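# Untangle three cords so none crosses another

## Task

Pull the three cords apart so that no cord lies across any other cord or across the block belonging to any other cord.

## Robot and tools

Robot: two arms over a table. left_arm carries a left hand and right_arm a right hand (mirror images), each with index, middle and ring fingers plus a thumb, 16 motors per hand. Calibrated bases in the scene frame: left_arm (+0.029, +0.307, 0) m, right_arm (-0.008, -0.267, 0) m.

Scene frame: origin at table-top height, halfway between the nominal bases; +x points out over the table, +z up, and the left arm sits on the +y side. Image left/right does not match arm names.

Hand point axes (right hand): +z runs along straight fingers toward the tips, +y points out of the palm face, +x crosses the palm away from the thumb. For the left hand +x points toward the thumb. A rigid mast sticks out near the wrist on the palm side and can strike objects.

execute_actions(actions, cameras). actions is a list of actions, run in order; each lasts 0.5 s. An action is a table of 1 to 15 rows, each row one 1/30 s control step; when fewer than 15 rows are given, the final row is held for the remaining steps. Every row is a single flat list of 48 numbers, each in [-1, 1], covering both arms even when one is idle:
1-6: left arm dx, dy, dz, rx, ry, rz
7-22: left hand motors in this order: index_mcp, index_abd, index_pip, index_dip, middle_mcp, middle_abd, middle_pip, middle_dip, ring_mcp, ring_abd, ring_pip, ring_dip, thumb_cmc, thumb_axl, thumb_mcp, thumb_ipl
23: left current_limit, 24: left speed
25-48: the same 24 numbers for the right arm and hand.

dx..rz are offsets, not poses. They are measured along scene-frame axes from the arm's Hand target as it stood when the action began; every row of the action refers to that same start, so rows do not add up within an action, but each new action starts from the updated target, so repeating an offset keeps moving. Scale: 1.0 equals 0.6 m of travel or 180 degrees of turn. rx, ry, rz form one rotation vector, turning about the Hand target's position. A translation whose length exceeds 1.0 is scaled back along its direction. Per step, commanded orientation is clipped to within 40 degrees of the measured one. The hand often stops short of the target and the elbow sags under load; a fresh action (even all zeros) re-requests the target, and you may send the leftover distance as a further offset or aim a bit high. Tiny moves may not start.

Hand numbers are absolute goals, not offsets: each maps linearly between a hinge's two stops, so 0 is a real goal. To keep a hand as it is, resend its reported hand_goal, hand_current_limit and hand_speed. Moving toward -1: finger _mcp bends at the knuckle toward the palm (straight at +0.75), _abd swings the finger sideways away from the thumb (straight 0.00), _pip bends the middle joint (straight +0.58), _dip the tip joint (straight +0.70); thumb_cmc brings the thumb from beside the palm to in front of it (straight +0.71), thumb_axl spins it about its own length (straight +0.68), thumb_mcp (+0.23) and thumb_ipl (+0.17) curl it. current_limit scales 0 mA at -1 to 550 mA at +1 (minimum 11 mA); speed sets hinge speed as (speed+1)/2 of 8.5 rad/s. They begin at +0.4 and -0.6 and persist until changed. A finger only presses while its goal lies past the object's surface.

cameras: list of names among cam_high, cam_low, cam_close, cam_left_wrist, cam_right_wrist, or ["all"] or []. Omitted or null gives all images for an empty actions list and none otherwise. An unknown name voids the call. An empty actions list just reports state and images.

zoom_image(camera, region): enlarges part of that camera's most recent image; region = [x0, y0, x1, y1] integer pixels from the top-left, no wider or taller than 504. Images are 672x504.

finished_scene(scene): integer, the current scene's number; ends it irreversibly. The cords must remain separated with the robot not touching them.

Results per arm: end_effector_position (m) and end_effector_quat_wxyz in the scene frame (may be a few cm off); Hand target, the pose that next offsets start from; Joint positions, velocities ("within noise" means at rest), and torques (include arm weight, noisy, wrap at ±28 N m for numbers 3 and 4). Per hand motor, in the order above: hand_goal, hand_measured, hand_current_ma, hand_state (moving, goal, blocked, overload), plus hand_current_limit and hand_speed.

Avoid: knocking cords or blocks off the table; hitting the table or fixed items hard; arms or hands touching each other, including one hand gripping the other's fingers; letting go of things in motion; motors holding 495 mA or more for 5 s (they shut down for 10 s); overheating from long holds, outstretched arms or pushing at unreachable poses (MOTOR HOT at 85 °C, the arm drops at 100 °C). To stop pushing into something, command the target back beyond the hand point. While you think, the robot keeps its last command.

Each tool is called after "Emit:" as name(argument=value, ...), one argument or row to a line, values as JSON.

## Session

Emit:
execute_actions(
  actions=[],
)

Emit:
zoom_image(
  camera="cam_close",
  region=[180, 0, 560, 440],
)

Emit:
zoom_image(
  camera="cam_high",
  region=[260, 140, 440, 320],
)

Scene clock: 0.00 s.
left_arm: end_effector_position=(+0.3184, +0.4880, +0.2633) hand_goal=(+0.754, +0.000, +0.576, +0.696, +0.754, +0.000, +0.576, +0.696, +0.754, +0.000, +0.576, +0.696, +0.714, +0.678, +0.226, +0.168) hand_measured=(+0.754, +0.000, +0.576, +0.696, +0.754, +0.000, +0.576, +0.696, +0.754, +0.000, +0.576, +0.696, +0.714, +0.678, +0.226, +0.168) hand_current_ma=(+0, +0, +0, +0, +0, +0, +0, +0, +0, +0, +0, +0, +0, +0, +0, +0) hand_state=(goal, goal, goal, goal, goal, goal, goal, goal, goal, goal, goal, goal, goal, goal, goal, goal) hand_current_limit=0.40 hand_speed=-0.60 end_effector_quat_wxyz=(+0.586, -0.108, +0.801, +0.058) | right_arm: end_effector_position=(+0.3078, -0.0439, +0.1745) hand_goal=(+0.754, +0.000, +0.576, +0.696, +0.754, +0.000, +0.576, +0.696, +0.754, +0.000, +0.576, +0.696, +0.714, +0.678, +0.226, +0.168) hand_measured=(+0.754, +0.000, +0.576, +0.696, +0.754, +0.000, +0.576, +0.696, +0.754, +0.000, +0.576, +0.696, +0.714, +0.678, +0.226, +0.168) hand_current_ma=(+0, +0, +0, +0, +0, +0, +0, +0, +0, +0, +0, +0, +0, +0, +0, +0) hand_state=(goal, goal, goal, goal, goal, goal, goal, goal, goal, goal, goal, goal, goal, goal, goal, goal) hand_current_limit=0.40 hand_speed=-0.60 end_effector_quat_wxyz=(-0.079, +0.678, +0.730, +0.041)
Joint positions: left_arm=[0.383 0.471 0.474 -0.317 0.147 -1.56] | right_arm=[0.729 1.18 0.97 -1.295 -0.166 0.65]
Joint velocities: within noise
Joint torques (N m): no reading
Heat: left arm: hottest elbow 37 °C; right arm: hottest elbow 33 °C.
Hand target: left_arm +0.3220, +0.4895, +0.2873; +0.603, -0.105, +0.788, +0.062 | right_arm +0.3145, -0.0380, +0.1870; -0.078, +0.676, +0.730, +0.055
camera_calibration:
cam_left_wrist: T_world_to_cam=[[0.351559, -0.54071, 0.764224, -0.0832859], [-0.683742, -0.705906, -0.184913, 0.561676], [0.639455, -0.457525, -0.617874, 0.306417], [0, 0, 0, 1]] pos_world=[0.217381, 0.49165, 0.356837]
cam_right_wrist: T_world_to_cam=[[0.703659, -0.70032, -0.120068, -0.198569], [-0.463292, -0.580329, 0.66976, -0.0506829], [-0.538726, -0.415656, -0.732806, 0.402108], [0, 0, 0, 1]] pos_world=[0.33287, -0.00133549, 0.304771]

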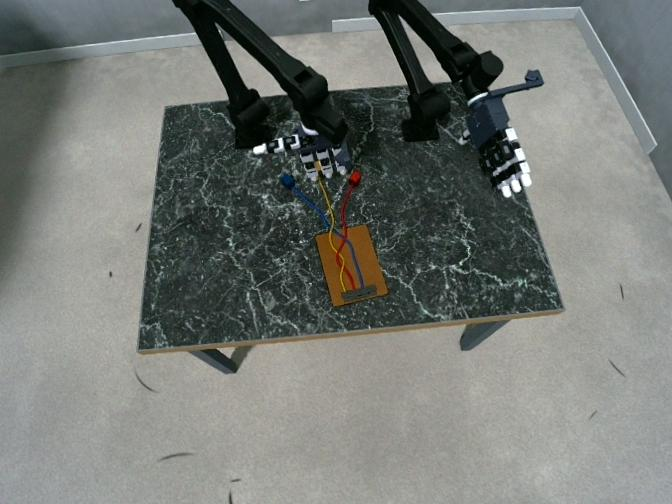

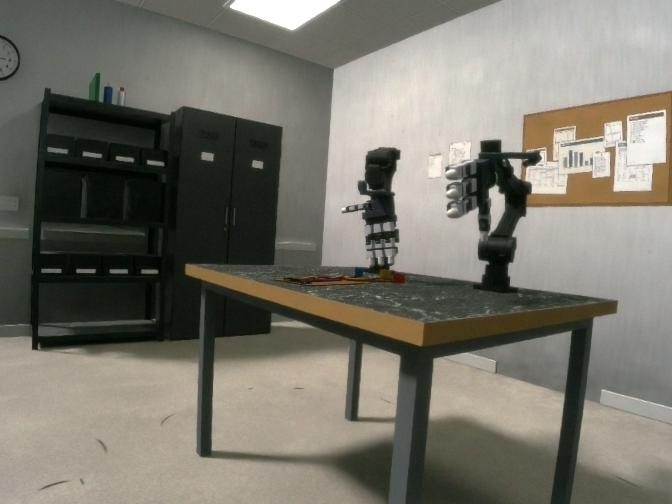

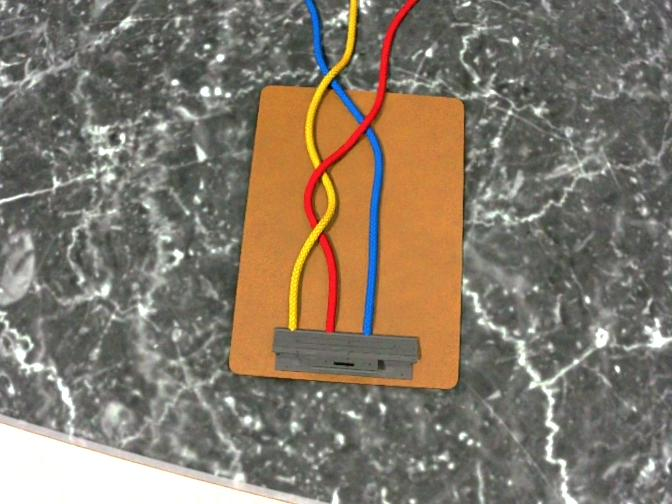

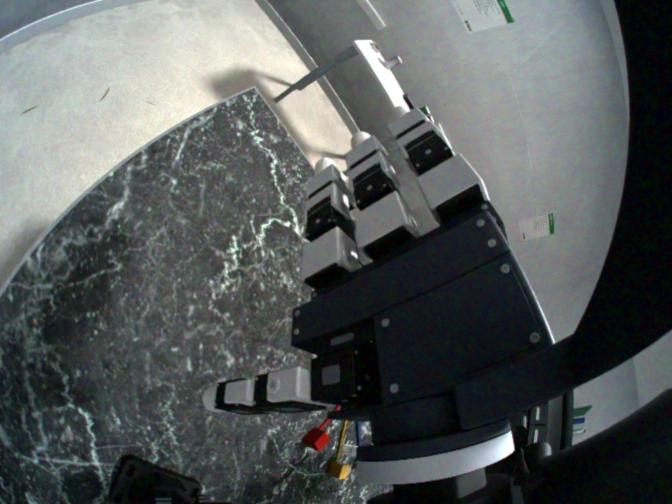

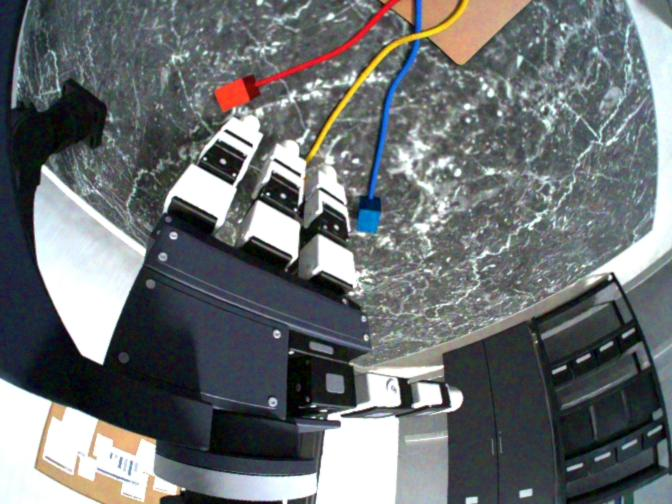

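Scaled by 1.145 from the camera's 672x504 image, which has a finer 960x720 frame.

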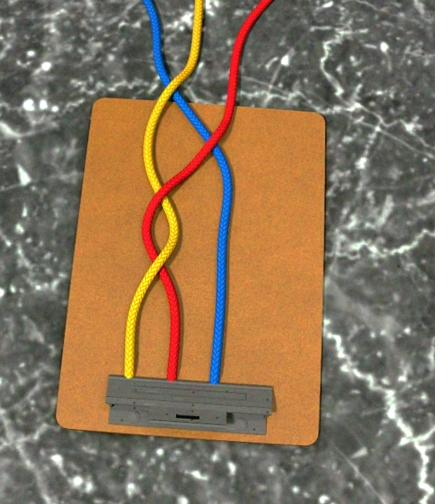

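Scaled by 2.800 from the camera's 672x504 image, which has a finer 960x720 frame.

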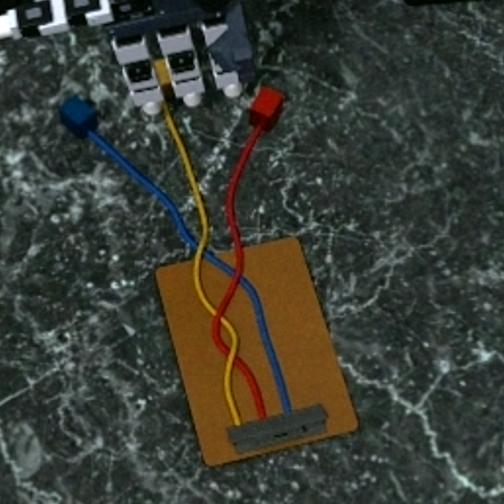

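Emit:
zoom_image(
  camera="cam_close",
  region=[260, 50, 420, 250],
)

Scaled by 2.520 from the camera's 672x504 image, which has a finer 960x720 frame.

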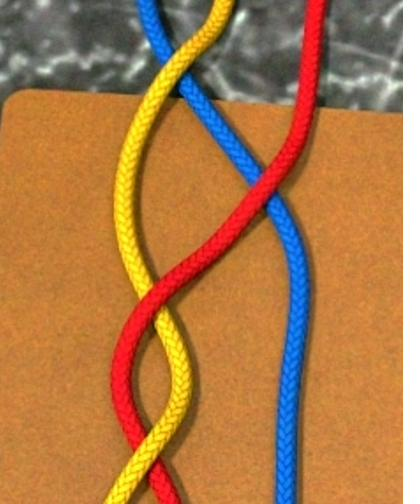

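Emit:
execute_actions(
  actions=[
    [[0,0,0,0,0,0,0.754,0,0.576,0.696,0.754,0,0.576,0.696,0.754,0,0.576,0.696,0.714,0.678,0.226,0.168,0.4,-0.6,0,0,0.1,0,0,0,0.754,0,0.576,0.696,0.754,0,0.576,0.696,0.95,0,0.95,0.95,0.714,0.678,0.226,0.168,0.4,-0.6]],
    [[0,0,0,0,0,0,0.754,0,0.576,0.696,0.754,0,0.576,0.696,0.754,0,0.576,0.696,0.714,0.678,0.226,0.168,0.4,-0.6,-0.018,0.07,0.03,-0.031,0.0007,-0.0737,0.754,0.2,0.576,0.696,0.754,-0.2,0.576,0.696,0.95,0,0.95,0.95,0.714,0.678,0.226,0.168,0.4,-0.6]],
    [[0,0,0,0,0,0,0.754,0,0.576,0.696,0.754,0,0.576,0.696,0.754,0,0.576,0.696,0.714,0.678,0.226,0.168,0.4,-0.6,-0.018,0.071,0,-0.031,0.0006,-0.0738,0.754,0.2,0.576,0.696,0.754,-0.2,0.576,0.696,0.95,0,0.95,0.95,0.714,0.678,0.226,0.168,0.4,-0.6]],
    [[0,0,0,0,0,0,0.754,0,0.576,0.696,0.754,0,0.576,0.696,0.754,0,0.576,0.696,0.714,0.678,0.226,0.168,0.4,-0.6,0,0,-0.12,0,0,0,0.754,0.2,0.576,0.696,0.754,-0.2,0.576,0.696,0.95,0,0.95,0.95,0.714,0.678,0.226,0.168,0.4,-0.6]],
  ],
  cameras=["cam_high"],
)

Emit:
zoom_image(
  camera="cam_high",
  region=[270, 110, 390, 230],
)

Scene clock: 26.50 s.
left_arm: end_effector_position=(+0.3184, +0.4880, +0.2633) hand_goal=(+0.754, +0.000, +0.576, +0.696, +0.754, +0.000, +0.576, +0.696, +0.754, +0.000, +0.576, +0.696, +0.714, +0.678, +0.226, +0.168) hand_measured=(+0.754, +0.002, +0.576, +0.696, +0.754, +0.002, +0.576, +0.696, +0.754, +0.002, +0.576, +0.696, +0.714, +0.678, +0.226, +0.168) hand_current_ma=(-4, +6, +4, +0, -4, +6, +4, +0, -4, +4, +4, +0, +1, -4, -1, -2) hand_state=(goal, goal, goal, goal, goal, goal, goal, goal, goal, goal, goal, goal, goal, goal, goal, goal) hand_current_limit=0.40 hand_speed=-0.60 end_effector_quat_wxyz=(+0.586, -0.108, +0.801, +0.058) | right_arm: end_effector_position=(+0.2894, +0.0450, +0.1917) hand_goal=(+0.754, +0.200, +0.576, +0.696, +0.754, -0.200, +0.576, +0.696, +0.950, +0.000, +0.950, +0.950, +0.714, +0.678, +0.226, +0.168) hand_measured=(+0.752, +0.196, +0.576, +0.696, +0.752, -0.196, +0.576, +0.696, +0.942, +0.000, +0.944, +0.948, +0.714, +0.678, +0.222, +0.168) hand_current_ma=(-2, -5, +1, +0, -2, +5, +1, +0, -17, +0, -11, -6, +0, -1, -10, -1) hand_state=(goal, goal, goal, goal, goal, goal, goal, goal, goal, goal, goal, goal, goal, goal, goal, goal) hand_current_limit=0.40 hand_speed=-0.60 end_effector_quat_wxyz=(+0.002, +0.827, +0.563, -0.008)
Joint positions: left_arm=[0.383 0.471 0.474 -0.317 0.147 -1.56] | right_arm=[1.024 1.489 1.294 -1.393 -0.002 1.389]
Joint torques (N m): left_arm=[-0.79 1.73 14.67 2.95 -0.01 0.09] | right_arm=[0.38 -12.69 9.24 0.47 0.4 -0.01]
Heat: left arm: hottest elbow 42 °C; right arm: hottest elbow 36 °C.
Hand target: left_arm +0.3220, +0.4895, +0.2873; +0.603, -0.105, +0.788, +0.062 | right_arm +0.2929, +0.0465, +0.1928; +0.001, +0.830, +0.557, -0.001
Off the commanded pose: left_arm 0.024 m, 2 deg | right_arm 0.004 m, 1 deg.
Images, in order (width x height): cam_high 672x504.

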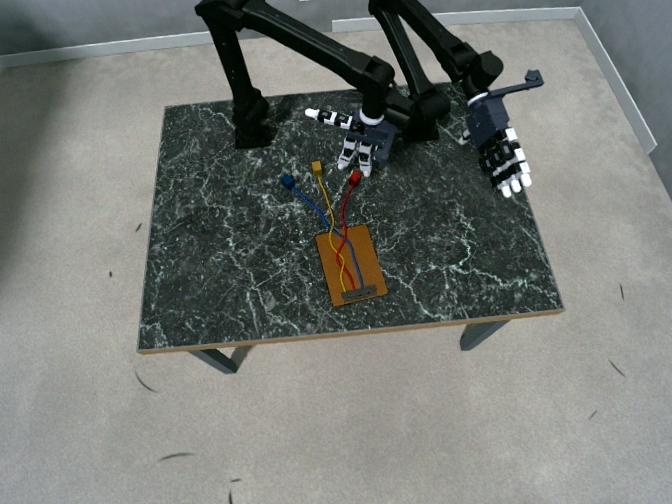

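Scaled by 4.200 from the camera's 672x504 image, which has a finer 960x720 frame.

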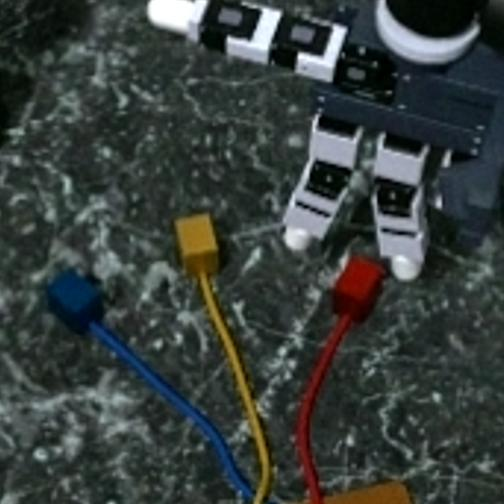

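Emit:
execute_actions(
  actions=[
    [[0,0,0,0,0,0,0.754,0,0.576,0.696,0.754,0,0.576,0.696,0.754,0,0.576,0.696,0.714,0.678,0.226,0.168,0.4,-0.6,-0.0073,0.0155,-0.03,0,0,0,0.754,0.2,0.576,0.696,0.754,-0.2,0.576,0.696,0.95,0,0.95,0.95,0.714,0.678,0.226,0.168,0.4,-0.75]],
    [[0,0,0,0,0,0,0.754,0,0.576,0.696,0.754,0,0.576,0.696,0.754,0,0.576,0.696,0.714,0.678,0.226,0.168,0.4,-0.6,0,0,-0.056,0,0,0,0.754,0.2,0.576,0.696,0.754,-0.2,0.576,0.696,0.95,0,0.95,0.95,0.714,0.678,0.226,0.168,0.4,-0.75]],
  ],
  cameras=["cam_high"],
)

Emit:
zoom_image(
  camera="cam_high",
  region=[270, 110, 390, 230],
)

Scene clock: 38.60 s.
left_arm: end_effector_position=(+0.3184, +0.4880, +0.2633) hand_goal=(+0.754, +0.000, +0.576, +0.696, +0.754, +0.000, +0.576, +0.696, +0.754, +0.000, +0.576, +0.696, +0.714, +0.678, +0.226, +0.168) hand_measured=(+0.754, +0.002, +0.576, +0.696, +0.754, +0.002, +0.576, +0.696, +0.754, +0.002, +0.576, +0.696, +0.714, +0.678, +0.226, +0.168) hand_current_ma=(-4, +6, +4, +0, -4, +6, +4, +0, -4, +4, +4, +0, +1, -4, -1, -2) hand_state=(goal, goal, goal, goal, goal, goal, goal, goal, goal, goal, goal, goal, goal, goal, goal, goal) hand_current_limit=0.40 hand_speed=-0.60 end_effector_quat_wxyz=(+0.586, -0.108, +0.801, +0.058) | right_arm: end_effector_position=(+0.2907, +0.0494, +0.1416) hand_goal=(+0.754, +0.200, +0.576, +0.696, +0.754, -0.200, +0.576, +0.696, +0.950, +0.000, +0.950, +0.950, +0.714, +0.678, +0.226, +0.168) hand_measured=(+0.752, +0.196, +0.576, +0.696, +0.752, -0.196, +0.576, +0.696, +0.942, +0.000, +0.944, +0.948, +0.714, +0.678, +0.222, +0.168) hand_current_ma=(-2, -5, +1, +0, -2, +5, +1, +0, -17, +0, -11, -6, +0, -1, -10, -1) hand_state=(goal, goal, goal, goal, goal, goal, goal, goal, goal, goal, goal, goal, goal, goal, goal, goal) hand_current_limit=0.40 hand_speed=-0.75 end_effector_quat_wxyz=(+0.002, +0.832, +0.555, -0.007)
Joint positions: left_arm=[0.383 0.471 0.474 -0.317 0.147 -1.56] | right_arm=[1.027 1.536 1.21 -1.259 -0.002 1.41]
Joint torques (N m): left_arm=[-0.38 1.38 14.68 3.19 0.01 0.07] | right_arm=[1.61 -12.75 8.8 0.47 0.39 -0.01]
Heat: left arm: hottest elbow 44 °C; right arm: hottest elbow 36 °C.
Hand target: left_arm +0.3220, +0.4895, +0.2873; +0.603, -0.105, +0.788, +0.062 | right_arm +0.2885, +0.0559, +0.1413; +0.001, +0.830, +0.557, +0.000
Off the commanded pose: left_arm 0.024 m, 2 deg | right_arm 0.007 m, 1 deg.
Images, in order (width x height): cam_high 672x504.

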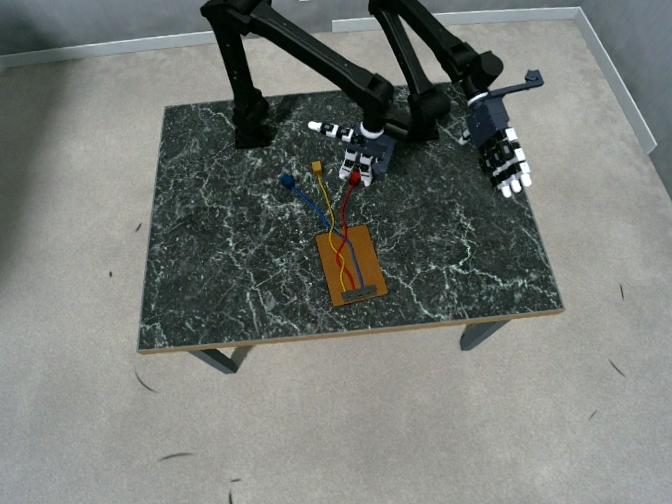

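Scaled by 4.200 from the camera's 672x504 image, which has a finer 960x720 frame.

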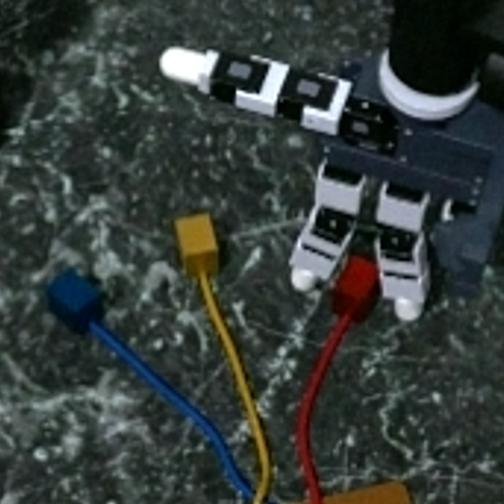

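Emit:
execute_actions(
  actions=[
    [[0,0,0,0,0,0,0.754,0,0.576,0.696,0.754,0,0.576,0.696,0.754,0,0.576,0.696,0.714,0.678,0.226,0.168,0.4,-0.6,-0.018,0.008,0,0,0,0,0.754,0.2,0.576,0.696,0.754,-0.2,0.576,0.696,0.95,0,0.95,0.95,0.714,0.678,0.226,0.168,0.4,-0.75]],
  ],
)

Emit:
execute_actions(
  actions=[
    [[0,0,0,0,0,0,0.754,0,0.576,0.696,0.754,0,0.576,0.696,0.754,0,0.576,0.696,0.714,0.678,0.226,0.168,0.4,-0.6,0,0,0,0,0,0,0.754,0.0,0.576,0.696,0.754,0.0,0.576,0.696,0.95,0,0.95,0.95,0.714,0.678,0.226,0.168,0.6,-0.75]],
    [[0,0,0,0,0,0,0.754,0,0.576,0.696,0.754,0,0.576,0.696,0.754,0,0.576,0.696,0.714,0.678,0.226,0.168,0.4,-0.6,0,0,0,0,0,0,0.754,-0.12,0.576,0.696,0.754,0.12,0.576,0.696,0.95,0,0.95,0.95,0.714,0.678,0.226,0.168,0.6,-0.75]],
    [[0,0,0,0,0,0,0.754,0,0.576,0.696,0.754,0,0.576,0.696,0.754,0,0.576,0.696,0.714,0.678,0.226,0.168,0.4,-0.6,0,0,0,0,0,0,0.754,-0.12,0.576,0.696,0.754,0.12,0.576,0.696,0.95,0,0.95,0.95,0.714,0.678,0.226,0.168,0.6,-0.75]],
  ],
  cameras=["cam_high"],
)

Emit:
zoom_image(
  camera="cam_high",
  region=[270, 110, 390, 230],
)

Scene clock: 49.23 s.
left_arm: end_effector_position=(+0.3184, +0.4880, +0.2633) hand_goal=(+0.754, +0.000, +0.576, +0.696, +0.754, +0.000, +0.576, +0.696, +0.754, +0.000, +0.576, +0.696, +0.714, +0.678, +0.226, +0.168) hand_measured=(+0.754, +0.002, +0.576, +0.696, +0.754, +0.002, +0.576, +0.696, +0.754, +0.002, +0.576, +0.696, +0.714, +0.678, +0.226, +0.168) hand_current_ma=(-4, +6, +4, +0, -4, +6, +4, +0, -4, +4, +4, +0, +1, -4, -1, -2) hand_state=(goal, goal, goal, goal, goal, goal, goal, goal, goal, goal, goal, goal, goal, goal, goal, goal) hand_current_limit=0.40 hand_speed=-0.60 end_effector_quat_wxyz=(+0.586, -0.108, +0.801, +0.058) | right_arm: end_effector_position=(+0.2795, +0.0566, +0.1417) hand_goal=(+0.754, +0.200, +0.576, +0.696, +0.754, -0.200, +0.576, +0.696, +0.950, +0.000, +0.950, +0.950, +0.714, +0.678, +0.226, +0.168) hand_measured=(+0.752, +0.196, +0.576, +0.696, +0.752, -0.196, +0.576, +0.696, +0.942, +0.000, +0.944, +0.948, +0.714, +0.678, +0.222, +0.168) hand_current_ma=(-2, -5, +1, +0, -2, +5, +1, +0, -17, +0, -11, -6, +0, -1, -10, -1) hand_state=(goal, goal, goal, goal, goal, goal, goal, goal, goal, goal, goal, goal, goal, goal, goal, goal) hand_current_limit=0.40 hand_speed=-0.75 end_effector_quat_wxyz=(+0.002, +0.830, +0.558, -0.006)
Joint positions: left_arm=[0.383 0.471 0.474 -0.317 0.147 -1.56] | right_arm=[1.058 1.536 1.21 -1.259 -0.002 1.435]
Joint torques (N m): left_arm=[-0.85 2.08 14.72 2.89 0 0.02] | right_arm=[1.32 -12.98 8.5 0.5 0.37 -0.06]
Heat: left arm: hottest elbow 45 °C; right arm: hottest elbow 36 °C.
Hand target: left_arm +0.3220, +0.4895, +0.2873; +0.603, -0.105, +0.788, +0.062 | right_arm +0.2779, +0.0607, +0.1414; +0.001, +0.830, +0.557, +0.000
Off the commanded pose: left_arm 0.024 m, 2 deg | right_arm 0.005 m, 1 deg.

Scene clock: 50.93 s.
left_arm: end_effector_position=(+0.3184, +0.4880, +0.2633) hand_goal=(+0.754, +0.000, +0.576, +0.696, +0.754, +0.000, +0.576, +0.696, +0.754, +0.000, +0.576, +0.696, +0.714, +0.678, +0.226, +0.168) hand_measured=(+0.754, +0.002, +0.576, +0.696, +0.754, +0.002, +0.576, +0.696, +0.754, +0.002, +0.576, +0.696, +0.714, +0.678, +0.226, +0.168) hand_current_ma=(-4, +6, +4, +0, -4, +6, +4, +0, -4, +4, +4, +0, +1, -4, -1, -2) hand_state=(goal, goal, goal, goal, goal, goal, goal, goal, goal, goal, goal, goal, goal, goal, goal, goal) hand_current_limit=0.40 hand_speed=-0.60 end_effector_quat_wxyz=(+0.586, -0.108, +0.801, +0.058) | right_arm: end_effector_position=(+0.2795, +0.0566, +0.1417) hand_goal=(+0.754, -0.120, +0.576, +0.696, +0.754, +0.120, +0.576, +0.696, +0.950, +0.000, +0.950, +0.950, +0.714, +0.678, +0.226, +0.168) hand_measured=(+0.746, +0.002, +0.574, +0.696, +0.756, -0.014, +0.576, +0.696, +0.942, +0.000, +0.944, +0.948, +0.714, +0.678, +0.222, +0.168) hand_current_ma=(-17, +417, -4, +0, +5, -440, +1, +0, -17, +0, -11, -6, +0, -1, -10, -1) hand_state=(goal, blocked, goal, goal, goal, blocked, goal, goal, goal, goal, goal, goal, goal, goal, goal, goal) hand_current_limit=0.60 hand_speed=-0.75 end_effector_quat_wxyz=(+0.002, +0.830, +0.557, -0.006)
Joint positions: left_arm=[0.383 0.471 0.474 -0.317 0.147 -1.56] | right_arm=[1.058 1.536 1.21 -1.258 -0.002 1.437]
Joint torques (N m): left_arm=[-0.62 1.55 14.54 2.89 -0.01 0.05] | right_arm=[1.32 -12.98 8.51 0.49 0.37 -0.02]
Heat: left arm: hottest elbow 45 °C; right arm: hottest elbow 36 °C.
Hand target: left_arm +0.3220, +0.4895, +0.2873; +0.603, -0.105, +0.788, +0.062 | right_arm +0.2779, +0.0607, +0.1414; +0.001, +0.830, +0.557, +0.000
Off the commanded pose: left_arm 0.024 m, 2 deg | right_arm 0.004 m, 1 deg.
Images, in order (width x height): cam_high 672x504.

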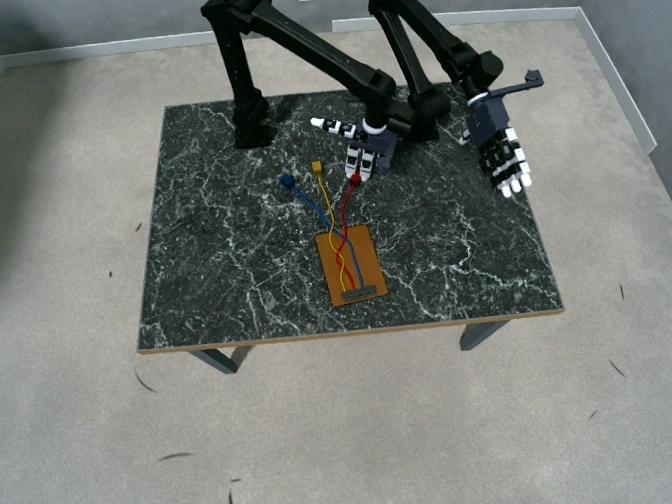

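Scaled by 4.200 from the camera's 672x504 image, which has a finer 960x720 frame.

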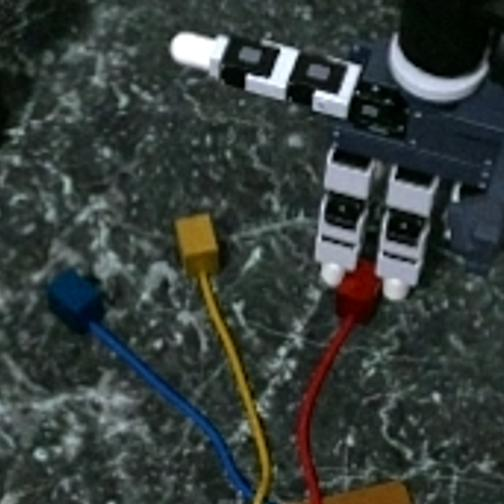

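Emit:
execute_actions(
  actions=[
    [[0,0,0,0,0,0,0.754,0,0.576,0.696,0.754,0,0.576,0.696,0.754,0,0.576,0.696,0.714,0.678,0.226,0.168,0.4,-0.6,0.005,0,0.083,0,0,0,0.754,-0.12,0.576,0.696,0.754,0.12,0.576,0.696,0.95,0,0.95,0.95,0.714,0.678,0.226,0.168,0.6,-0.8]],
    [[0,0,0,0,0,0,0.754,0,0.576,0.696,0.754,0,0.576,0.696,0.754,0,0.576,0.696,0.714,0.678,0.226,0.168,0.4,-0.6,0.015,0,0.085,0,0,0,0.754,-0.12,0.576,0.696,0.754,0.12,0.576,0.696,0.95,0,0.95,0.95,0.714,0.678,0.226,0.168,0.6,-0.8]],
    [[0,0,0,0,0,0,0.754,0,0.576,0.696,0.754,0,0.576,0.696,0.754,0,0.576,0.696,0.714,0.678,0.226,0.168,0.4,-0.6,0.0015,-0.093,0,0,0,0.075,0.754,-0.12,0.576,0.696,0.754,0.12,0.576,0.696,0.95,0,0.95,0.95,0.714,0.678,0.226,0.168,0.6,-0.8]],
    [[0,0,0,0,0,0,0.754,0,0.576,0.696,0.754,0,0.576,0.696,0.754,0,0.576,0.696,0.714,0.678,0.226,0.168,0.4,-0.6,0.0015,-0.093,0,0,0,0.075,0.754,-0.12,0.576,0.696,0.754,0.12,0.576,0.696,0.95,0,0.95,0.95,0.714,0.678,0.226,0.168,0.6,-0.8]],
    [[0,0,0,0,0,0,0.754,0,0.576,0.696,0.754,0,0.576,0.696,0.754,0,0.576,0.696,0.714,0.678,0.226,0.168,0.4,-0.6,0.043,-0.094,0,0,0,0.0944,0.754,-0.12,0.576,0.696,0.754,0.12,0.576,0.696,0.95,0,0.95,0.95,0.714,0.678,0.226,0.168,0.6,-0.8]],
    [[0,0,0,0,0,0,0.754,0,0.576,0.696,0.754,0,0.576,0.696,0.754,0,0.576,0.696,0.714,0.678,0.226,0.168,0.4,-0.6,0.023,-0.123,0,0,0,0.0778,0.754,-0.12,0.576,0.696,0.754,0.12,0.576,0.696,0.95,0,0.95,0.95,0.714,0.678,0.226,0.168,0.6,-0.8]],
    [[0,0,0,0,0,0,0.754,0,0.576,0.696,0.754,0,0.576,0.696,0.754,0,0.576,0.696,0.714,0.678,0.226,0.168,0.4,-0.6,0,0,-0.07,0,0,0,0.754,-0.12,0.576,0.696,0.754,0.12,0.576,0.696,0.95,0,0.95,0.95,0.714,0.678,0.226,0.168,0.6,-0.8]],
  ],
  cameras=["cam_high","cam_close","cam_low"],
)

Emit:
zoom_image(
  camera="cam_high",
  region=[230, 120, 410, 300],
)

Scene clock: 72.07 s.
left_arm: end_effector_position=(+0.3184, +0.4880, +0.2633) hand_goal=(+0.754, +0.000, +0.576, +0.696, +0.754, +0.000, +0.576, +0.696, +0.754, +0.000, +0.576, +0.696, +0.714, +0.678, +0.226, +0.168) hand_measured=(+0.754, +0.002, +0.576, +0.696, +0.754, +0.002, +0.576, +0.696, +0.754, +0.002, +0.576, +0.696, +0.714, +0.678, +0.226, +0.168) hand_current_ma=(-4, +6, +4, +0, -4, +6, +4, +0, -4, +4, +4, +0, +1, -4, -1, -2) hand_state=(goal, goal, goal, goal, goal, goal, goal, goal, goal, goal, goal, goal, goal, goal, goal, goal) hand_current_limit=0.40 hand_speed=-0.60 end_effector_quat_wxyz=(+0.586, -0.108, +0.801, +0.058) | right_arm: end_effector_position=(+0.3262, -0.1785, +0.1975) hand_goal=(+0.754, -0.120, +0.576, +0.696, +0.754, +0.120, +0.576, +0.696, +0.950, +0.000, +0.950, +0.950, +0.714, +0.678, +0.226, +0.168) hand_measured=(+0.724, -0.014, +0.560, +0.690, +0.758, -0.010, +0.580, +0.698, +0.944, +0.000, +0.946, +0.948, +0.714, +0.678, +0.222, +0.168) hand_current_ma=(-100, +356, -44, -15, +11, -440, +7, +2, -13, +0, -9, -5, +0, -1, -11, -1) hand_state=(blocked, blocked, goal, goal, goal, blocked, goal, goal, goal, goal, goal, goal, goal, goal, goal, goal) hand_current_limit=0.60 hand_speed=-0.80 end_effector_quat_wxyz=(-0.004, +0.454, +0.891, -0.006)
Joint positions: left_arm=[0.383 0.471 0.474 -0.317 0.147 -1.56] | right_arm=[0.236 1.023 0.91 -1.472 0.003 -0.403]
Joint torques (N m): left_arm=[-0.67 1.08 14.68 2.96 -0.02 0.01] | right_arm=[-0.32 -5.6 9.58 0.59 0.2 -0.21]
Heat: left arm: hottest elbow 47 °C; right arm: hottest elbow 36 °C.
Hand target: left_arm +0.3220, +0.4895, +0.2873; +0.603, -0.105, +0.788, +0.062 | right_arm +0.3311, -0.1812, +0.2002; +0.001, +0.456, +0.890, +0.000
Off the commanded pose: left_arm 0.024 m, 2 deg | right_arm 0.006 m, 1 deg.
Images, in order (width x height): cam_high 672x504, cam_low 672x504, cam_close 672x504.

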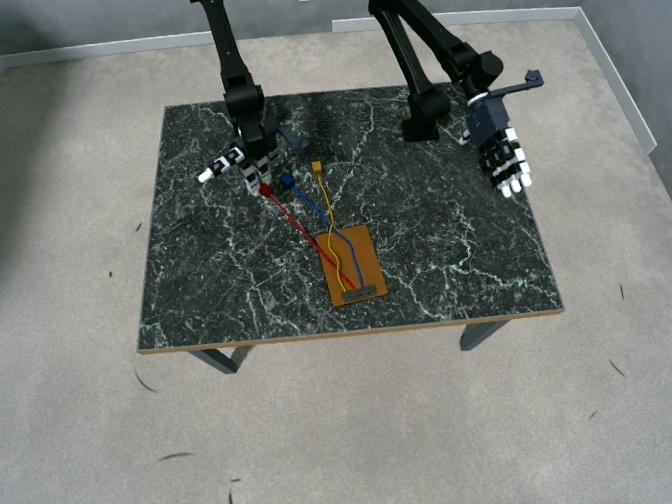

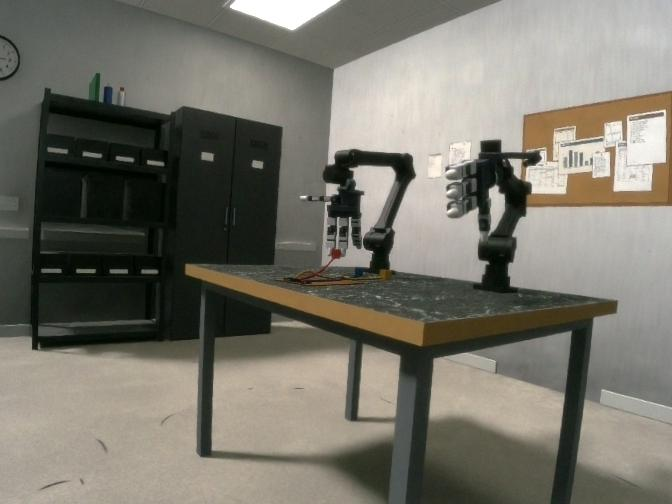

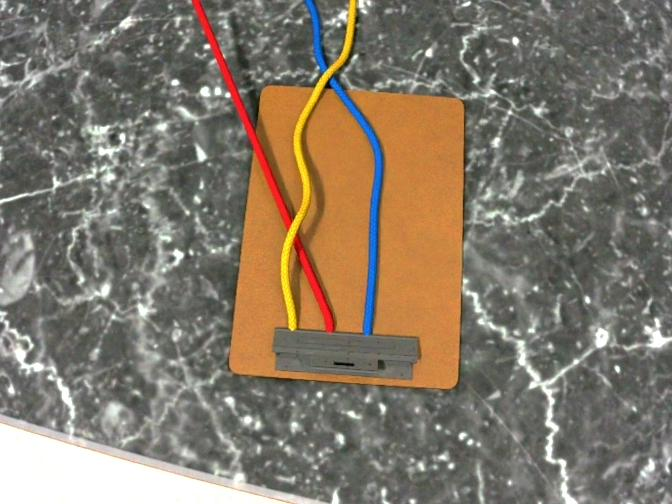

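Scaled by 2.800 from the camera's 672x504 image, which has a finer 960x720 frame.

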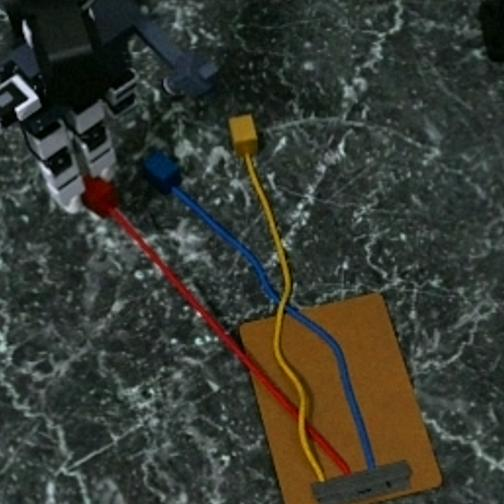

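Emit:
execute_actions(
  actions=[
    [[0,0,0,0,0,0,0.754,0,0.576,0.696,0.754,0,0.576,0.696,0.754,0,0.576,0.696,0.714,0.678,0.226,0.168,0.4,-0.6,0,0,-0.06,0,0,0,0.754,-0.12,0.576,0.696,0.754,0.12,0.576,0.696,0.95,0,0.95,0.95,0.714,0.678,0.226,0.168,0.6,-0.8]],
    [[0,0,0,0,0,0,0.754,0,0.576,0.696,0.754,0,0.576,0.696,0.754,0,0.576,0.696,0.714,0.678,0.226,0.168,0.4,-0.6,0,0,-0.038,0,0,0,0.754,-0.12,0.576,0.696,0.754,0.12,0.576,0.696,0.95,0,0.95,0.95,0.714,0.678,0.226,0.168,0.6,-0.8]],
  ],
  cameras=["cam_low","cam_high"],
)

Emit:
zoom_image(
  camera="cam_low",
  region=[290, 200, 430, 340],
)

Emit:
zoom_image(
  camera="cam_high",
  region=[230, 120, 410, 300],
)

Scene clock: 80.47 s.
left_arm: end_effector_position=(+0.3184, +0.4880, +0.2633) hand_goal=(+0.754, +0.000, +0.576, +0.696, +0.754, +0.000, +0.576, +0.696, +0.754, +0.000, +0.576, +0.696, +0.714, +0.678, +0.226, +0.168) hand_measured=(+0.754, +0.002, +0.576, +0.696, +0.754, +0.002, +0.576, +0.696, +0.754, +0.002, +0.576, +0.696, +0.714, +0.678, +0.226, +0.168) hand_current_ma=(-4, +6, +4, +0, -4, +6, +4, +0, -4, +4, +4, +0, +1, -4, -1, -2) hand_state=(goal, goal, goal, goal, goal, goal, goal, goal, goal, goal, goal, goal, goal, goal, goal, goal) hand_current_limit=0.40 hand_speed=-0.60 end_effector_quat_wxyz=(+0.586, -0.108, +0.801, +0.058) | right_arm: end_effector_position=(+0.3254, -0.1788, +0.1396) hand_goal=(+0.754, -0.120, +0.576, +0.696, +0.754, +0.120, +0.576, +0.696, +0.950, +0.000, +0.950, +0.950, +0.714, +0.678, +0.226, +0.168) hand_measured=(+0.730, -0.014, +0.564, +0.690, +0.766, -0.010, +0.584, +0.698, +0.944, +0.000, +0.946, +0.948, +0.714, +0.678, +0.222, +0.168) hand_current_ma=(-75, +356, -32, -11, +30, -440, +18, +5, -13, +0, -9, -5, +0, -1, -11, -1) hand_state=(blocked, blocked, goal, goal, goal, blocked, goal, goal, goal, goal, goal, goal, goal, goal, goal, goal) hand_current_limit=0.60 hand_speed=-0.80 end_effector_quat_wxyz=(-0.004, +0.454, +0.891, -0.006)
Joint positions: left_arm=[0.383 0.471 0.474 -0.317 0.147 -1.56] | right_arm=[0.235 1.054 0.776 -1.306 0.003 -0.404]
Joint torques (N m): left_arm=[-0.91 1.2 14.63 3 -0.01 0.07] | right_arm=[-0.26 -5.48 9.17 0.75 0.21 -0.16]
Heat: left arm: hottest elbow 47 °C; right arm: hottest elbow 37 °C.
Hand target: left_arm +0.3220, +0.4895, +0.2873; +0.603, -0.105, +0.788, +0.062 | right_arm +0.3312, -0.1812, +0.1413; +0.001, +0.456, +0.890, +0.000
Off the commanded pose: left_arm 0.024 m, 2 deg | right_arm 0.006 m, 1 deg.
Images, in order (width x height): cam_high 672x504, cam_low 672x504.

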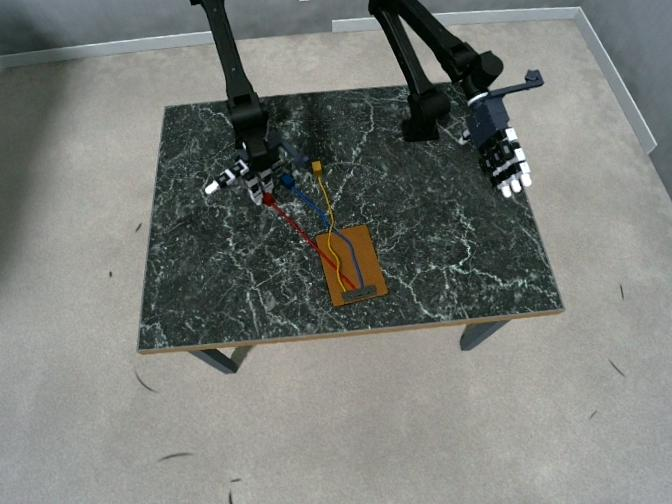

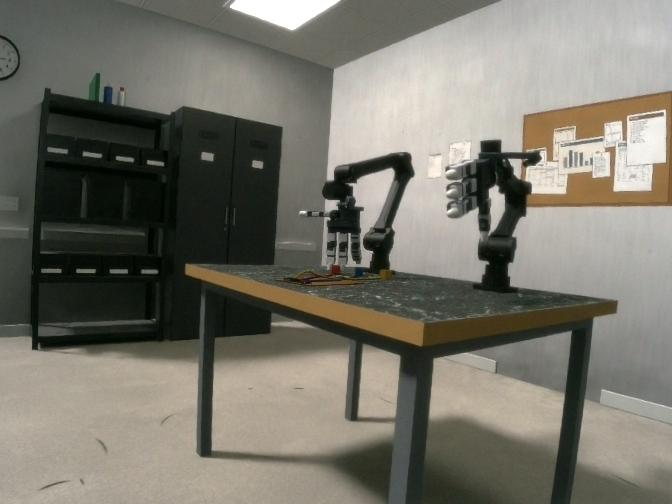

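Scaled by 3.600 from the camera's 672x504 image, which has a finer 960x720 frame.

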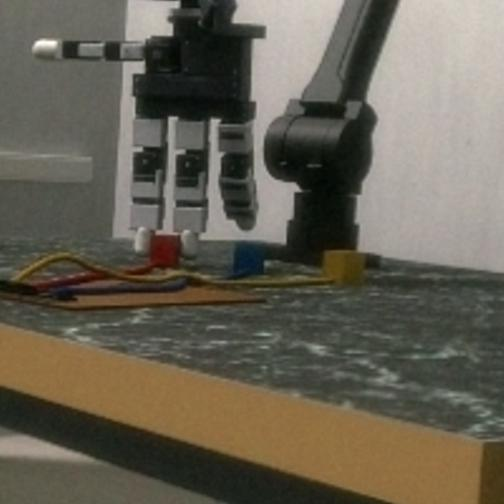

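Scaled by 2.800 from the camera's 672x504 image, which has a finer 960x720 frame.

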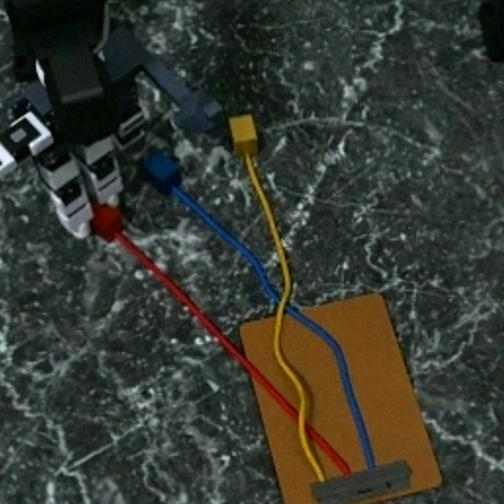

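Emit:
execute_actions(
  actions=[
    [[0,0,0,0,0,0,0.754,0,0.576,0.696,0.754,0,0.576,0.696,0.754,0,0.576,0.696,0.714,0.678,0.226,0.168,0.4,-0.6,0,0,-0.006,0,0,0,0.754,-0.12,0.576,0.696,0.754,0.12,0.576,0.696,0.95,0,0.95,0.95,0.714,0.678,0.226,0.168,0.6,-0.8]],
    [[0,0,0,0,0,0,0.754,0,0.576,0.696,0.754,0,0.576,0.696,0.754,0,0.576,0.696,0.714,0.678,0.226,0.168,0.4,-0.6,0,0,0,0,0,0,0.754,0.05,0.576,0.696,0.754,-0.05,0.576,0.696,0.95,0,0.95,0.95,0.714,0.678,0.226,0.168,0.4,-0.85]],
    [[0,0,0,0,0,0,0.754,0,0.576,0.696,0.754,0,0.576,0.696,0.754,0,0.576,0.696,0.714,0.678,0.226,0.168,0.4,-0.6,0,0,0,0,0,0,0.754,0.18,0.576,0.696,0.754,-0.15,0.576,0.696,0.95,0,0.95,0.95,0.714,0.678,0.226,0.168,0.4,-0.8]],
    [[0,0,0,0,0,0,0.754,0,0.576,0.696,0.754,0,0.576,0.696,0.754,0,0.576,0.696,0.714,0.678,0.226,0.168,0.4,-0.6,0.006,0,0.08,0,0,0,0.754,0.18,0.576,0.696,0.754,-0.15,0.576,0.696,0.95,0,0.95,0.95,0.714,0.678,0.226,0.168,0.4,-0.8]],
    [[0,0,0,0,0,0,0.754,0,0.576,0.696,0.754,0,0.576,0.696,0.754,0,0.576,0.696,0.714,0.678,0.226,0.168,0.4,-0.6,-0.012,0.06,0.09,0,0,-0.04,0.754,0.2,0.576,0.696,0.754,-0.2,0.576,0.696,0.95,0,0.95,0.95,0.714,0.678,0.226,0.168,0.4,-0.8]],
    [[0,0,0,0,0,0,0.754,0,0.576,0.696,0.754,0,0.576,0.696,0.754,0,0.576,0.696,0.714,0.678,0.226,0.168,0.4,-0.6,-0.08,0.1,-0.03,0,0,-0.061,0.754,0.2,0.576,0.696,0.754,-0.2,0.576,0.696,0.95,0,0.95,0.95,0.714,0.678,0.226,0.168,0.4,-0.8]],
    [[0,0,0,0,0,0,0.754,0,0.576,0.696,0.754,0,0.576,0.696,0.754,0,0.576,0.696,0.714,0.678,0.226,0.168,0.4,-0.6,-0.077,0.089,-0.08,0,0,-0.06,0.754,0.2,0.576,0.696,0.754,-0.2,0.576,0.696,0.95,0,0.95,0.95,0.714,0.678,0.226,0.168,0.4,-0.8]],
  ],
  cameras=["cam_high"],
)

Emit:
zoom_image(
  camera="cam_high",
  region=[240, 100, 360, 220],
)

Scene clock: 100.60 s.
left_arm: end_effector_position=(+0.3184, +0.4880, +0.2633) hand_goal=(+0.754, +0.000, +0.576, +0.696, +0.754, +0.000, +0.576, +0.696, +0.754, +0.000, +0.576, +0.696, +0.714, +0.678, +0.226, +0.168) hand_measured=(+0.754, +0.002, +0.576, +0.696, +0.754, +0.002, +0.576, +0.696, +0.754, +0.002, +0.576, +0.696, +0.714, +0.678, +0.226, +0.168) hand_current_ma=(-4, +6, +4, +0, -4, +6, +4, +0, -4, +4, +4, +0, +1, -4, -1, -2) hand_state=(goal, goal, goal, goal, goal, goal, goal, goal, goal, goal, goal, goal, goal, goal, goal, goal) hand_current_limit=0.40 hand_speed=-0.60 end_effector_quat_wxyz=(+0.586, -0.108, +0.801, +0.058) | right_arm: end_effector_position=(+0.2317, -0.0395, +0.1712) hand_goal=(+0.754, +0.200, +0.576, +0.696, +0.754, -0.200, +0.576, +0.696, +0.950, +0.000, +0.950, +0.950, +0.714, +0.678, +0.226, +0.168) hand_measured=(+0.752, +0.198, +0.574, +0.694, +0.752, -0.196, +0.578, +0.698, +0.944, +0.000, +0.946, +0.948, +0.714, +0.678, +0.222, +0.168) hand_current_ma=(-6, -3, -5, -5, -2, +5, +4, +5, -12, +0, -9, -5, +0, -1, -11, -1) hand_state=(goal, goal, goal, goal, goal, goal, goal, goal, goal, goal, goal, goal, goal, goal, goal, goal) hand_current_limit=0.40 hand_speed=-0.80 end_effector_quat_wxyz=(-0.002, +0.664, +0.748, -0.008)
Joint positions: left_arm=[0.383 0.471 0.474 -0.317 0.147 -1.56] | right_arm=[1.012 1.111 0.899 -1.373 -0.006 0.883]
Joint torques (N m): left_arm=[-0.73 1.61 14.64 2.95 0 0.04] | right_arm=[1.55 -6.07 9.85 0.53 0.41 0.02]
Heat: left arm: hottest elbow 48 °C; right arm: hottest elbow 38 °C.
Hand target: left_arm +0.3220, +0.4895, +0.2873; +0.603, -0.105, +0.788, +0.062 | right_arm +0.2334, -0.0317, +0.1738; +0.001, +0.664, +0.748, +0.000
Off the commanded pose: left_arm 0.024 m, 2 deg | right_arm 0.008 m, 1 deg.
Images, in order (width x height): cam_high 672x504.

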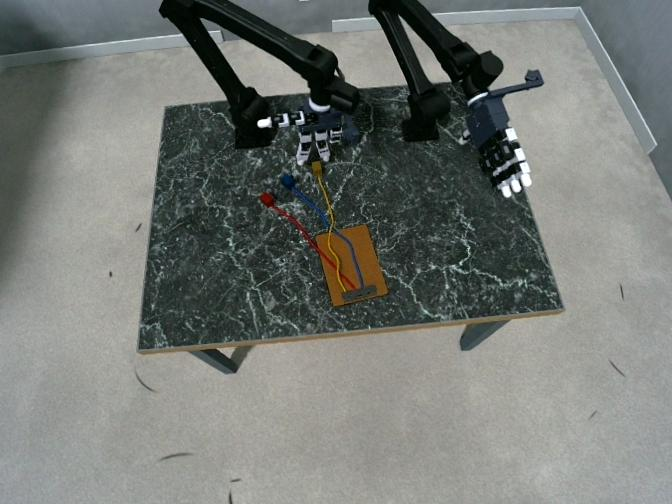

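Scaled by 4.200 from the camera's 672x504 image, which has a finer 960x720 frame.

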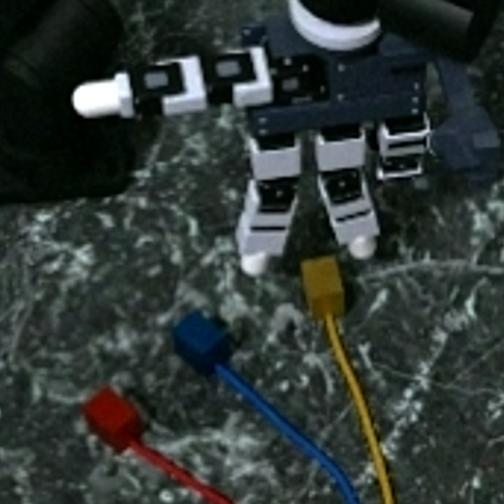

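Emit:
execute_actions(
  actions=[
    [[0,0,0,0,0,0,0.754,0,0.576,0.696,0.754,0,0.576,0.696,0.754,0,0.576,0.696,0.714,0.678,0.226,0.168,0.4,-0.6,0.003,0.018,-0.008,0,0,0,0.754,0.2,0.576,0.696,0.754,-0.2,0.576,0.696,0.95,0,0.95,0.95,0.714,0.678,0.226,0.168,0.4,-0.8]],
    [[0,0,0,0,0,0,0.754,0,0.576,0.696,0.754,0,0.576,0.696,0.754,0,0.576,0.696,0.714,0.678,0.226,0.168,0.4,-0.6,0,0,-0.05,0,0,0,0.754,0.2,0.576,0.696,0.754,-0.2,0.576,0.696,0.95,0,0.95,0.95,0.714,0.678,0.226,0.168,0.4,-0.8]],
  ],
  cameras=["cam_high"],
)

Emit:
zoom_image(
  camera="cam_high",
  region=[240, 100, 360, 220],
)

Scene clock: 109.83 s.
left_arm: end_effector_position=(+0.3184, +0.4880, +0.2633) hand_goal=(+0.754, +0.000, +0.576, +0.696, +0.754, +0.000, +0.576, +0.696, +0.754, +0.000, +0.576, +0.696, +0.714, +0.678, +0.226, +0.168) hand_measured=(+0.754, +0.002, +0.576, +0.696, +0.754, +0.002, +0.576, +0.696, +0.754, +0.002, +0.576, +0.696, +0.714, +0.678, +0.226, +0.168) hand_current_ma=(-4, +6, +4, +0, -4, +6, +4, +0, -4, +4, +4, +0, +1, -4, -1, -2) hand_state=(goal, goal, goal, goal, goal, goal, goal, goal, goal, goal, goal, goal, goal, goal, goal, goal) hand_current_limit=0.40 hand_speed=-0.60 end_effector_quat_wxyz=(+0.586, -0.108, +0.801, +0.058) | right_arm: end_effector_position=(+0.2360, -0.0260, +0.1398) hand_goal=(+0.754, +0.200, +0.576, +0.696, +0.754, -0.200, +0.576, +0.696, +0.950, +0.000, +0.950, +0.950, +0.714, +0.678, +0.226, +0.168) hand_measured=(+0.752, +0.198, +0.574, +0.694, +0.752, -0.196, +0.578, +0.698, +0.944, +0.000, +0.946, +0.948, +0.714, +0.678, +0.222, +0.168) hand_current_ma=(-6, -3, -5, -5, -2, +5, +4, +5, -12, +0, -9, -5, +0, -1, -11, -1) hand_state=(goal, goal, goal, goal, goal, goal, goal, goal, goal, goal, goal, goal, goal, goal, goal, goal) hand_current_limit=0.40 hand_speed=-0.80 end_effector_quat_wxyz=(+0.000, +0.666, +0.746, -0.004)
Joint positions: left_arm=[0.383 0.471 0.474 -0.317 0.147 -1.56] | right_arm=[1.027 1.172 0.858 -1.265 -0.002 0.903]
Joint torques (N m): left_arm=[-1.03 1.03 14.31 2.81 -0.03 0.06] | right_arm=[1.55 -6.89 8.73 0.58 0.42 -0.02]
Heat: left arm: hottest elbow 48 °C; right arm: hottest elbow 38 °C.
Hand target: left_arm +0.3220, +0.4895, +0.2873; +0.603, -0.105, +0.788, +0.062 | right_arm +0.2352, -0.0210, +0.1389; +0.001, +0.664, +0.748, +0.000
Off the commanded pose: left_arm 0.024 m, 2 deg | right_arm 0.005 m, 1 deg.
Images, in order (width x height): cam_high 672x504.

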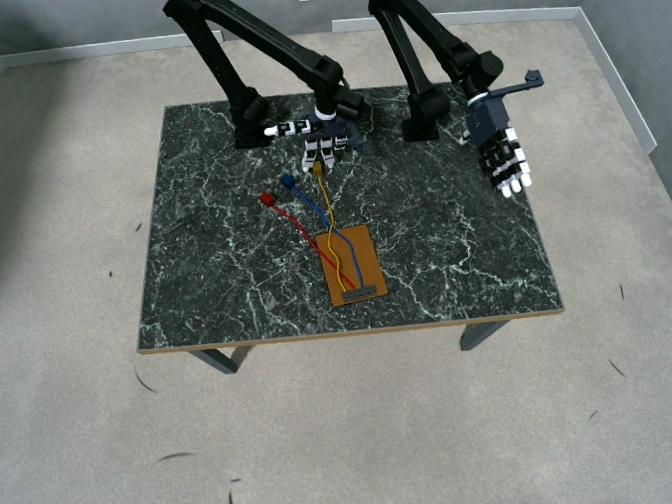

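Scaled by 4.200 from the camera's 672x504 image, which has a finer 960x720 frame.

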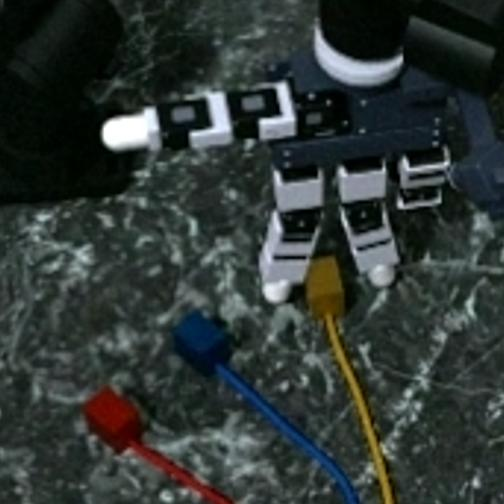

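Emit:
execute_actions(
  actions=[
    [[0,0,0,0,0,0,0.754,0,0.576,0.696,0.754,0,0.576,0.696,0.754,0,0.576,0.696,0.714,0.678,0.226,0.168,0.4,-0.6,0,0,0,0,0,0,0.754,0.0,0.576,0.696,0.754,0.0,0.576,0.696,0.95,0,0.95,0.95,0.714,0.678,0.226,0.168,0.6,-0.75]],
    [[0,0,0,0,0,0,0.754,0,0.576,0.696,0.754,0,0.576,0.696,0.754,0,0.576,0.696,0.714,0.678,0.226,0.168,0.4,-0.6,0,0,0,0,0,0,0.754,-0.12,0.576,0.696,0.754,0.12,0.576,0.696,0.95,0,0.95,0.95,0.714,0.678,0.226,0.168,0.6,-0.75]],
    [[0,0,0,0,0,0,0.754,0,0.576,0.696,0.754,0,0.576,0.696,0.754,0,0.576,0.696,0.714,0.678,0.226,0.168,0.4,-0.6,0,0,0,0,0,0,0.754,-0.12,0.576,0.696,0.754,0.12,0.576,0.696,0.95,0,0.95,0.95,0.714,0.678,0.226,0.168,0.6,-0.75]],
    [[0,0,0,0,0,0,0.754,0,0.576,0.696,0.754,0,0.576,0.696,0.754,0,0.576,0.696,0.714,0.678,0.226,0.168,0.4,-0.6,0.017,0,0.083,0,0,0,0.754,-0.12,0.576,0.696,0.754,0.12,0.576,0.696,0.95,0,0.95,0.95,0.714,0.678,0.226,0.168,0.6,-0.8]],
    [[0,0,0,0,0,0,0.754,0,0.576,0.696,0.754,0,0.576,0.696,0.754,0,0.576,0.696,0.714,0.678,0.226,0.168,0.4,-0.6,0.025,0,0.085,0,0,0,0.754,-0.12,0.576,0.696,0.754,0.12,0.576,0.696,0.95,0,0.95,0.95,0.714,0.678,0.226,0.168,0.6,-0.8]],
    [[0,0,0,0,0,0,0.754,0,0.576,0.696,0.754,0,0.576,0.696,0.754,0,0.576,0.696,0.714,0.678,0.226,0.168,0.4,-0.6,0.044,-0.044,0,0,0,0.0365,0.754,-0.12,0.576,0.696,0.754,0.12,0.576,0.696,0.95,0,0.95,0.95,0.714,0.678,0.226,0.168,0.6,-0.8]],
    [[0,0,0,0,0,0,0.754,0,0.576,0.696,0.754,0,0.576,0.696,0.754,0,0.576,0.696,0.714,0.678,0.226,0.168,0.4,-0.6,0.044,-0.044,0,0,0,0.0365,0.754,-0.12,0.576,0.696,0.754,0.12,0.576,0.696,0.95,0,0.95,0.95,0.714,0.678,0.226,0.168,0.6,-0.8]],
  ],
  cameras=["cam_high","cam_close"],
)

Scene clock: 133.50 s.
left_arm: end_effector_position=(+0.3184, +0.4880, +0.2633) hand_goal=(+0.754, +0.000, +0.576, +0.696, +0.754, +0.000, +0.576, +0.696, +0.754, +0.000, +0.576, +0.696, +0.714, +0.678, +0.226, +0.168) hand_measured=(+0.754, +0.002, +0.576, +0.696, +0.754, +0.002, +0.576, +0.696, +0.754, +0.002, +0.576, +0.696, +0.714, +0.678, +0.226, +0.168) hand_current_ma=(-4, +6, +4, +0, -4, +6, +4, +0, -4, +4, +4, +0, +1, -4, -1, -2) hand_state=(goal, goal, goal, goal, goal, goal, goal, goal, goal, goal, goal, goal, goal, goal, goal, goal) hand_current_limit=0.40 hand_speed=-0.60 end_effector_quat_wxyz=(+0.586, -0.108, +0.801, +0.058) | right_arm: end_effector_position=(+0.3094, -0.0723, +0.2286) hand_goal=(+0.754, -0.120, +0.576, +0.696, +0.754, +0.120, +0.576, +0.696, +0.950, +0.000, +0.950, +0.950, +0.714, +0.678, +0.226, +0.168) hand_measured=(+0.748, -0.002, +0.574, +0.694, +0.758, -0.006, +0.578, +0.698, +0.946, +0.000, +0.946, +0.948, +0.714, +0.678, +0.222, +0.168) hand_current_ma=(-11, +400, -4, -4, +7, -439, +5, +5, -11, +0, -9, -5, +1, -1, -11, -1) hand_state=(goal, blocked, goal, goal, goal, blocked, goal, goal, goal, goal, goal, goal, goal, goal, goal, goal) hand_current_limit=0.60 hand_speed=-0.80 end_effector_quat_wxyz=(+0.001, +0.573, +0.819, -0.009)
Joint positions: left_arm=[0.383 0.471 0.474 -0.317 0.147 -1.56] | right_arm=[0.698 1.123 1.059 -1.523 0.006 0.338]
Joint torques (N m): left_arm=[-0.21 1.14 14.78 2.71 -0.01 0.06] | right_arm=[-0.15 -7.77 10.97 -0.49 0.2 -0.13]
Heat: left arm: hottest elbow 49 °C; right arm: hottest elbow 37 °C.
Hand target: left_arm +0.3220, +0.4895, +0.2873; +0.603, -0.105, +0.788, +0.062 | right_arm +0.3132, -0.0738, +0.2398; +0.001, +0.574, +0.819, +0.000
Off the commanded pose: left_arm 0.024 m, 2 deg | right_arm 0.012 m, 1 deg.
Images, in order (width x height): cam_high 672x504, cam_close 672x504.

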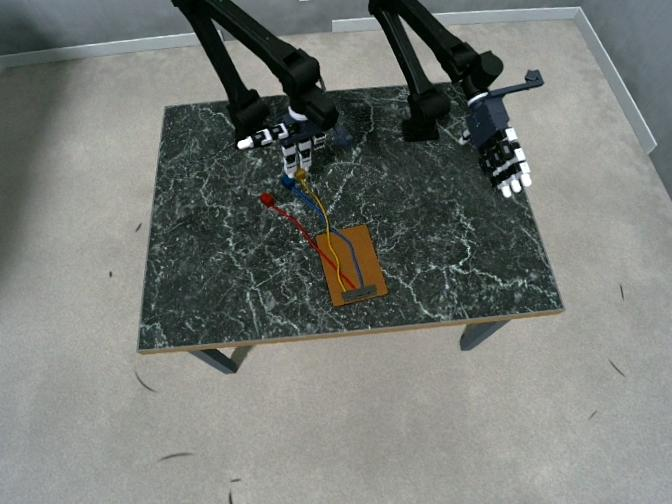

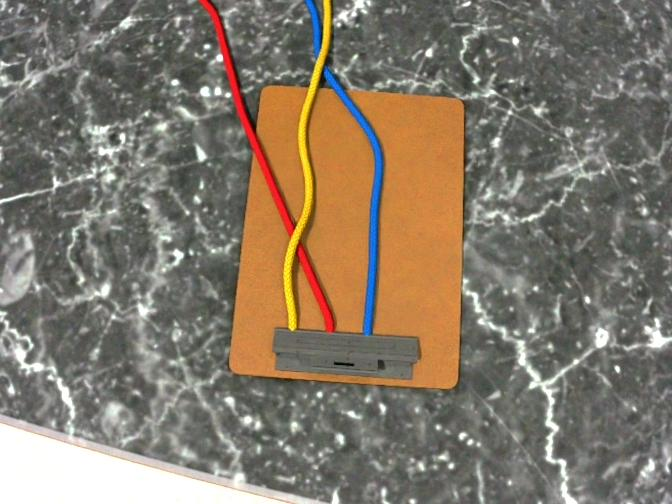

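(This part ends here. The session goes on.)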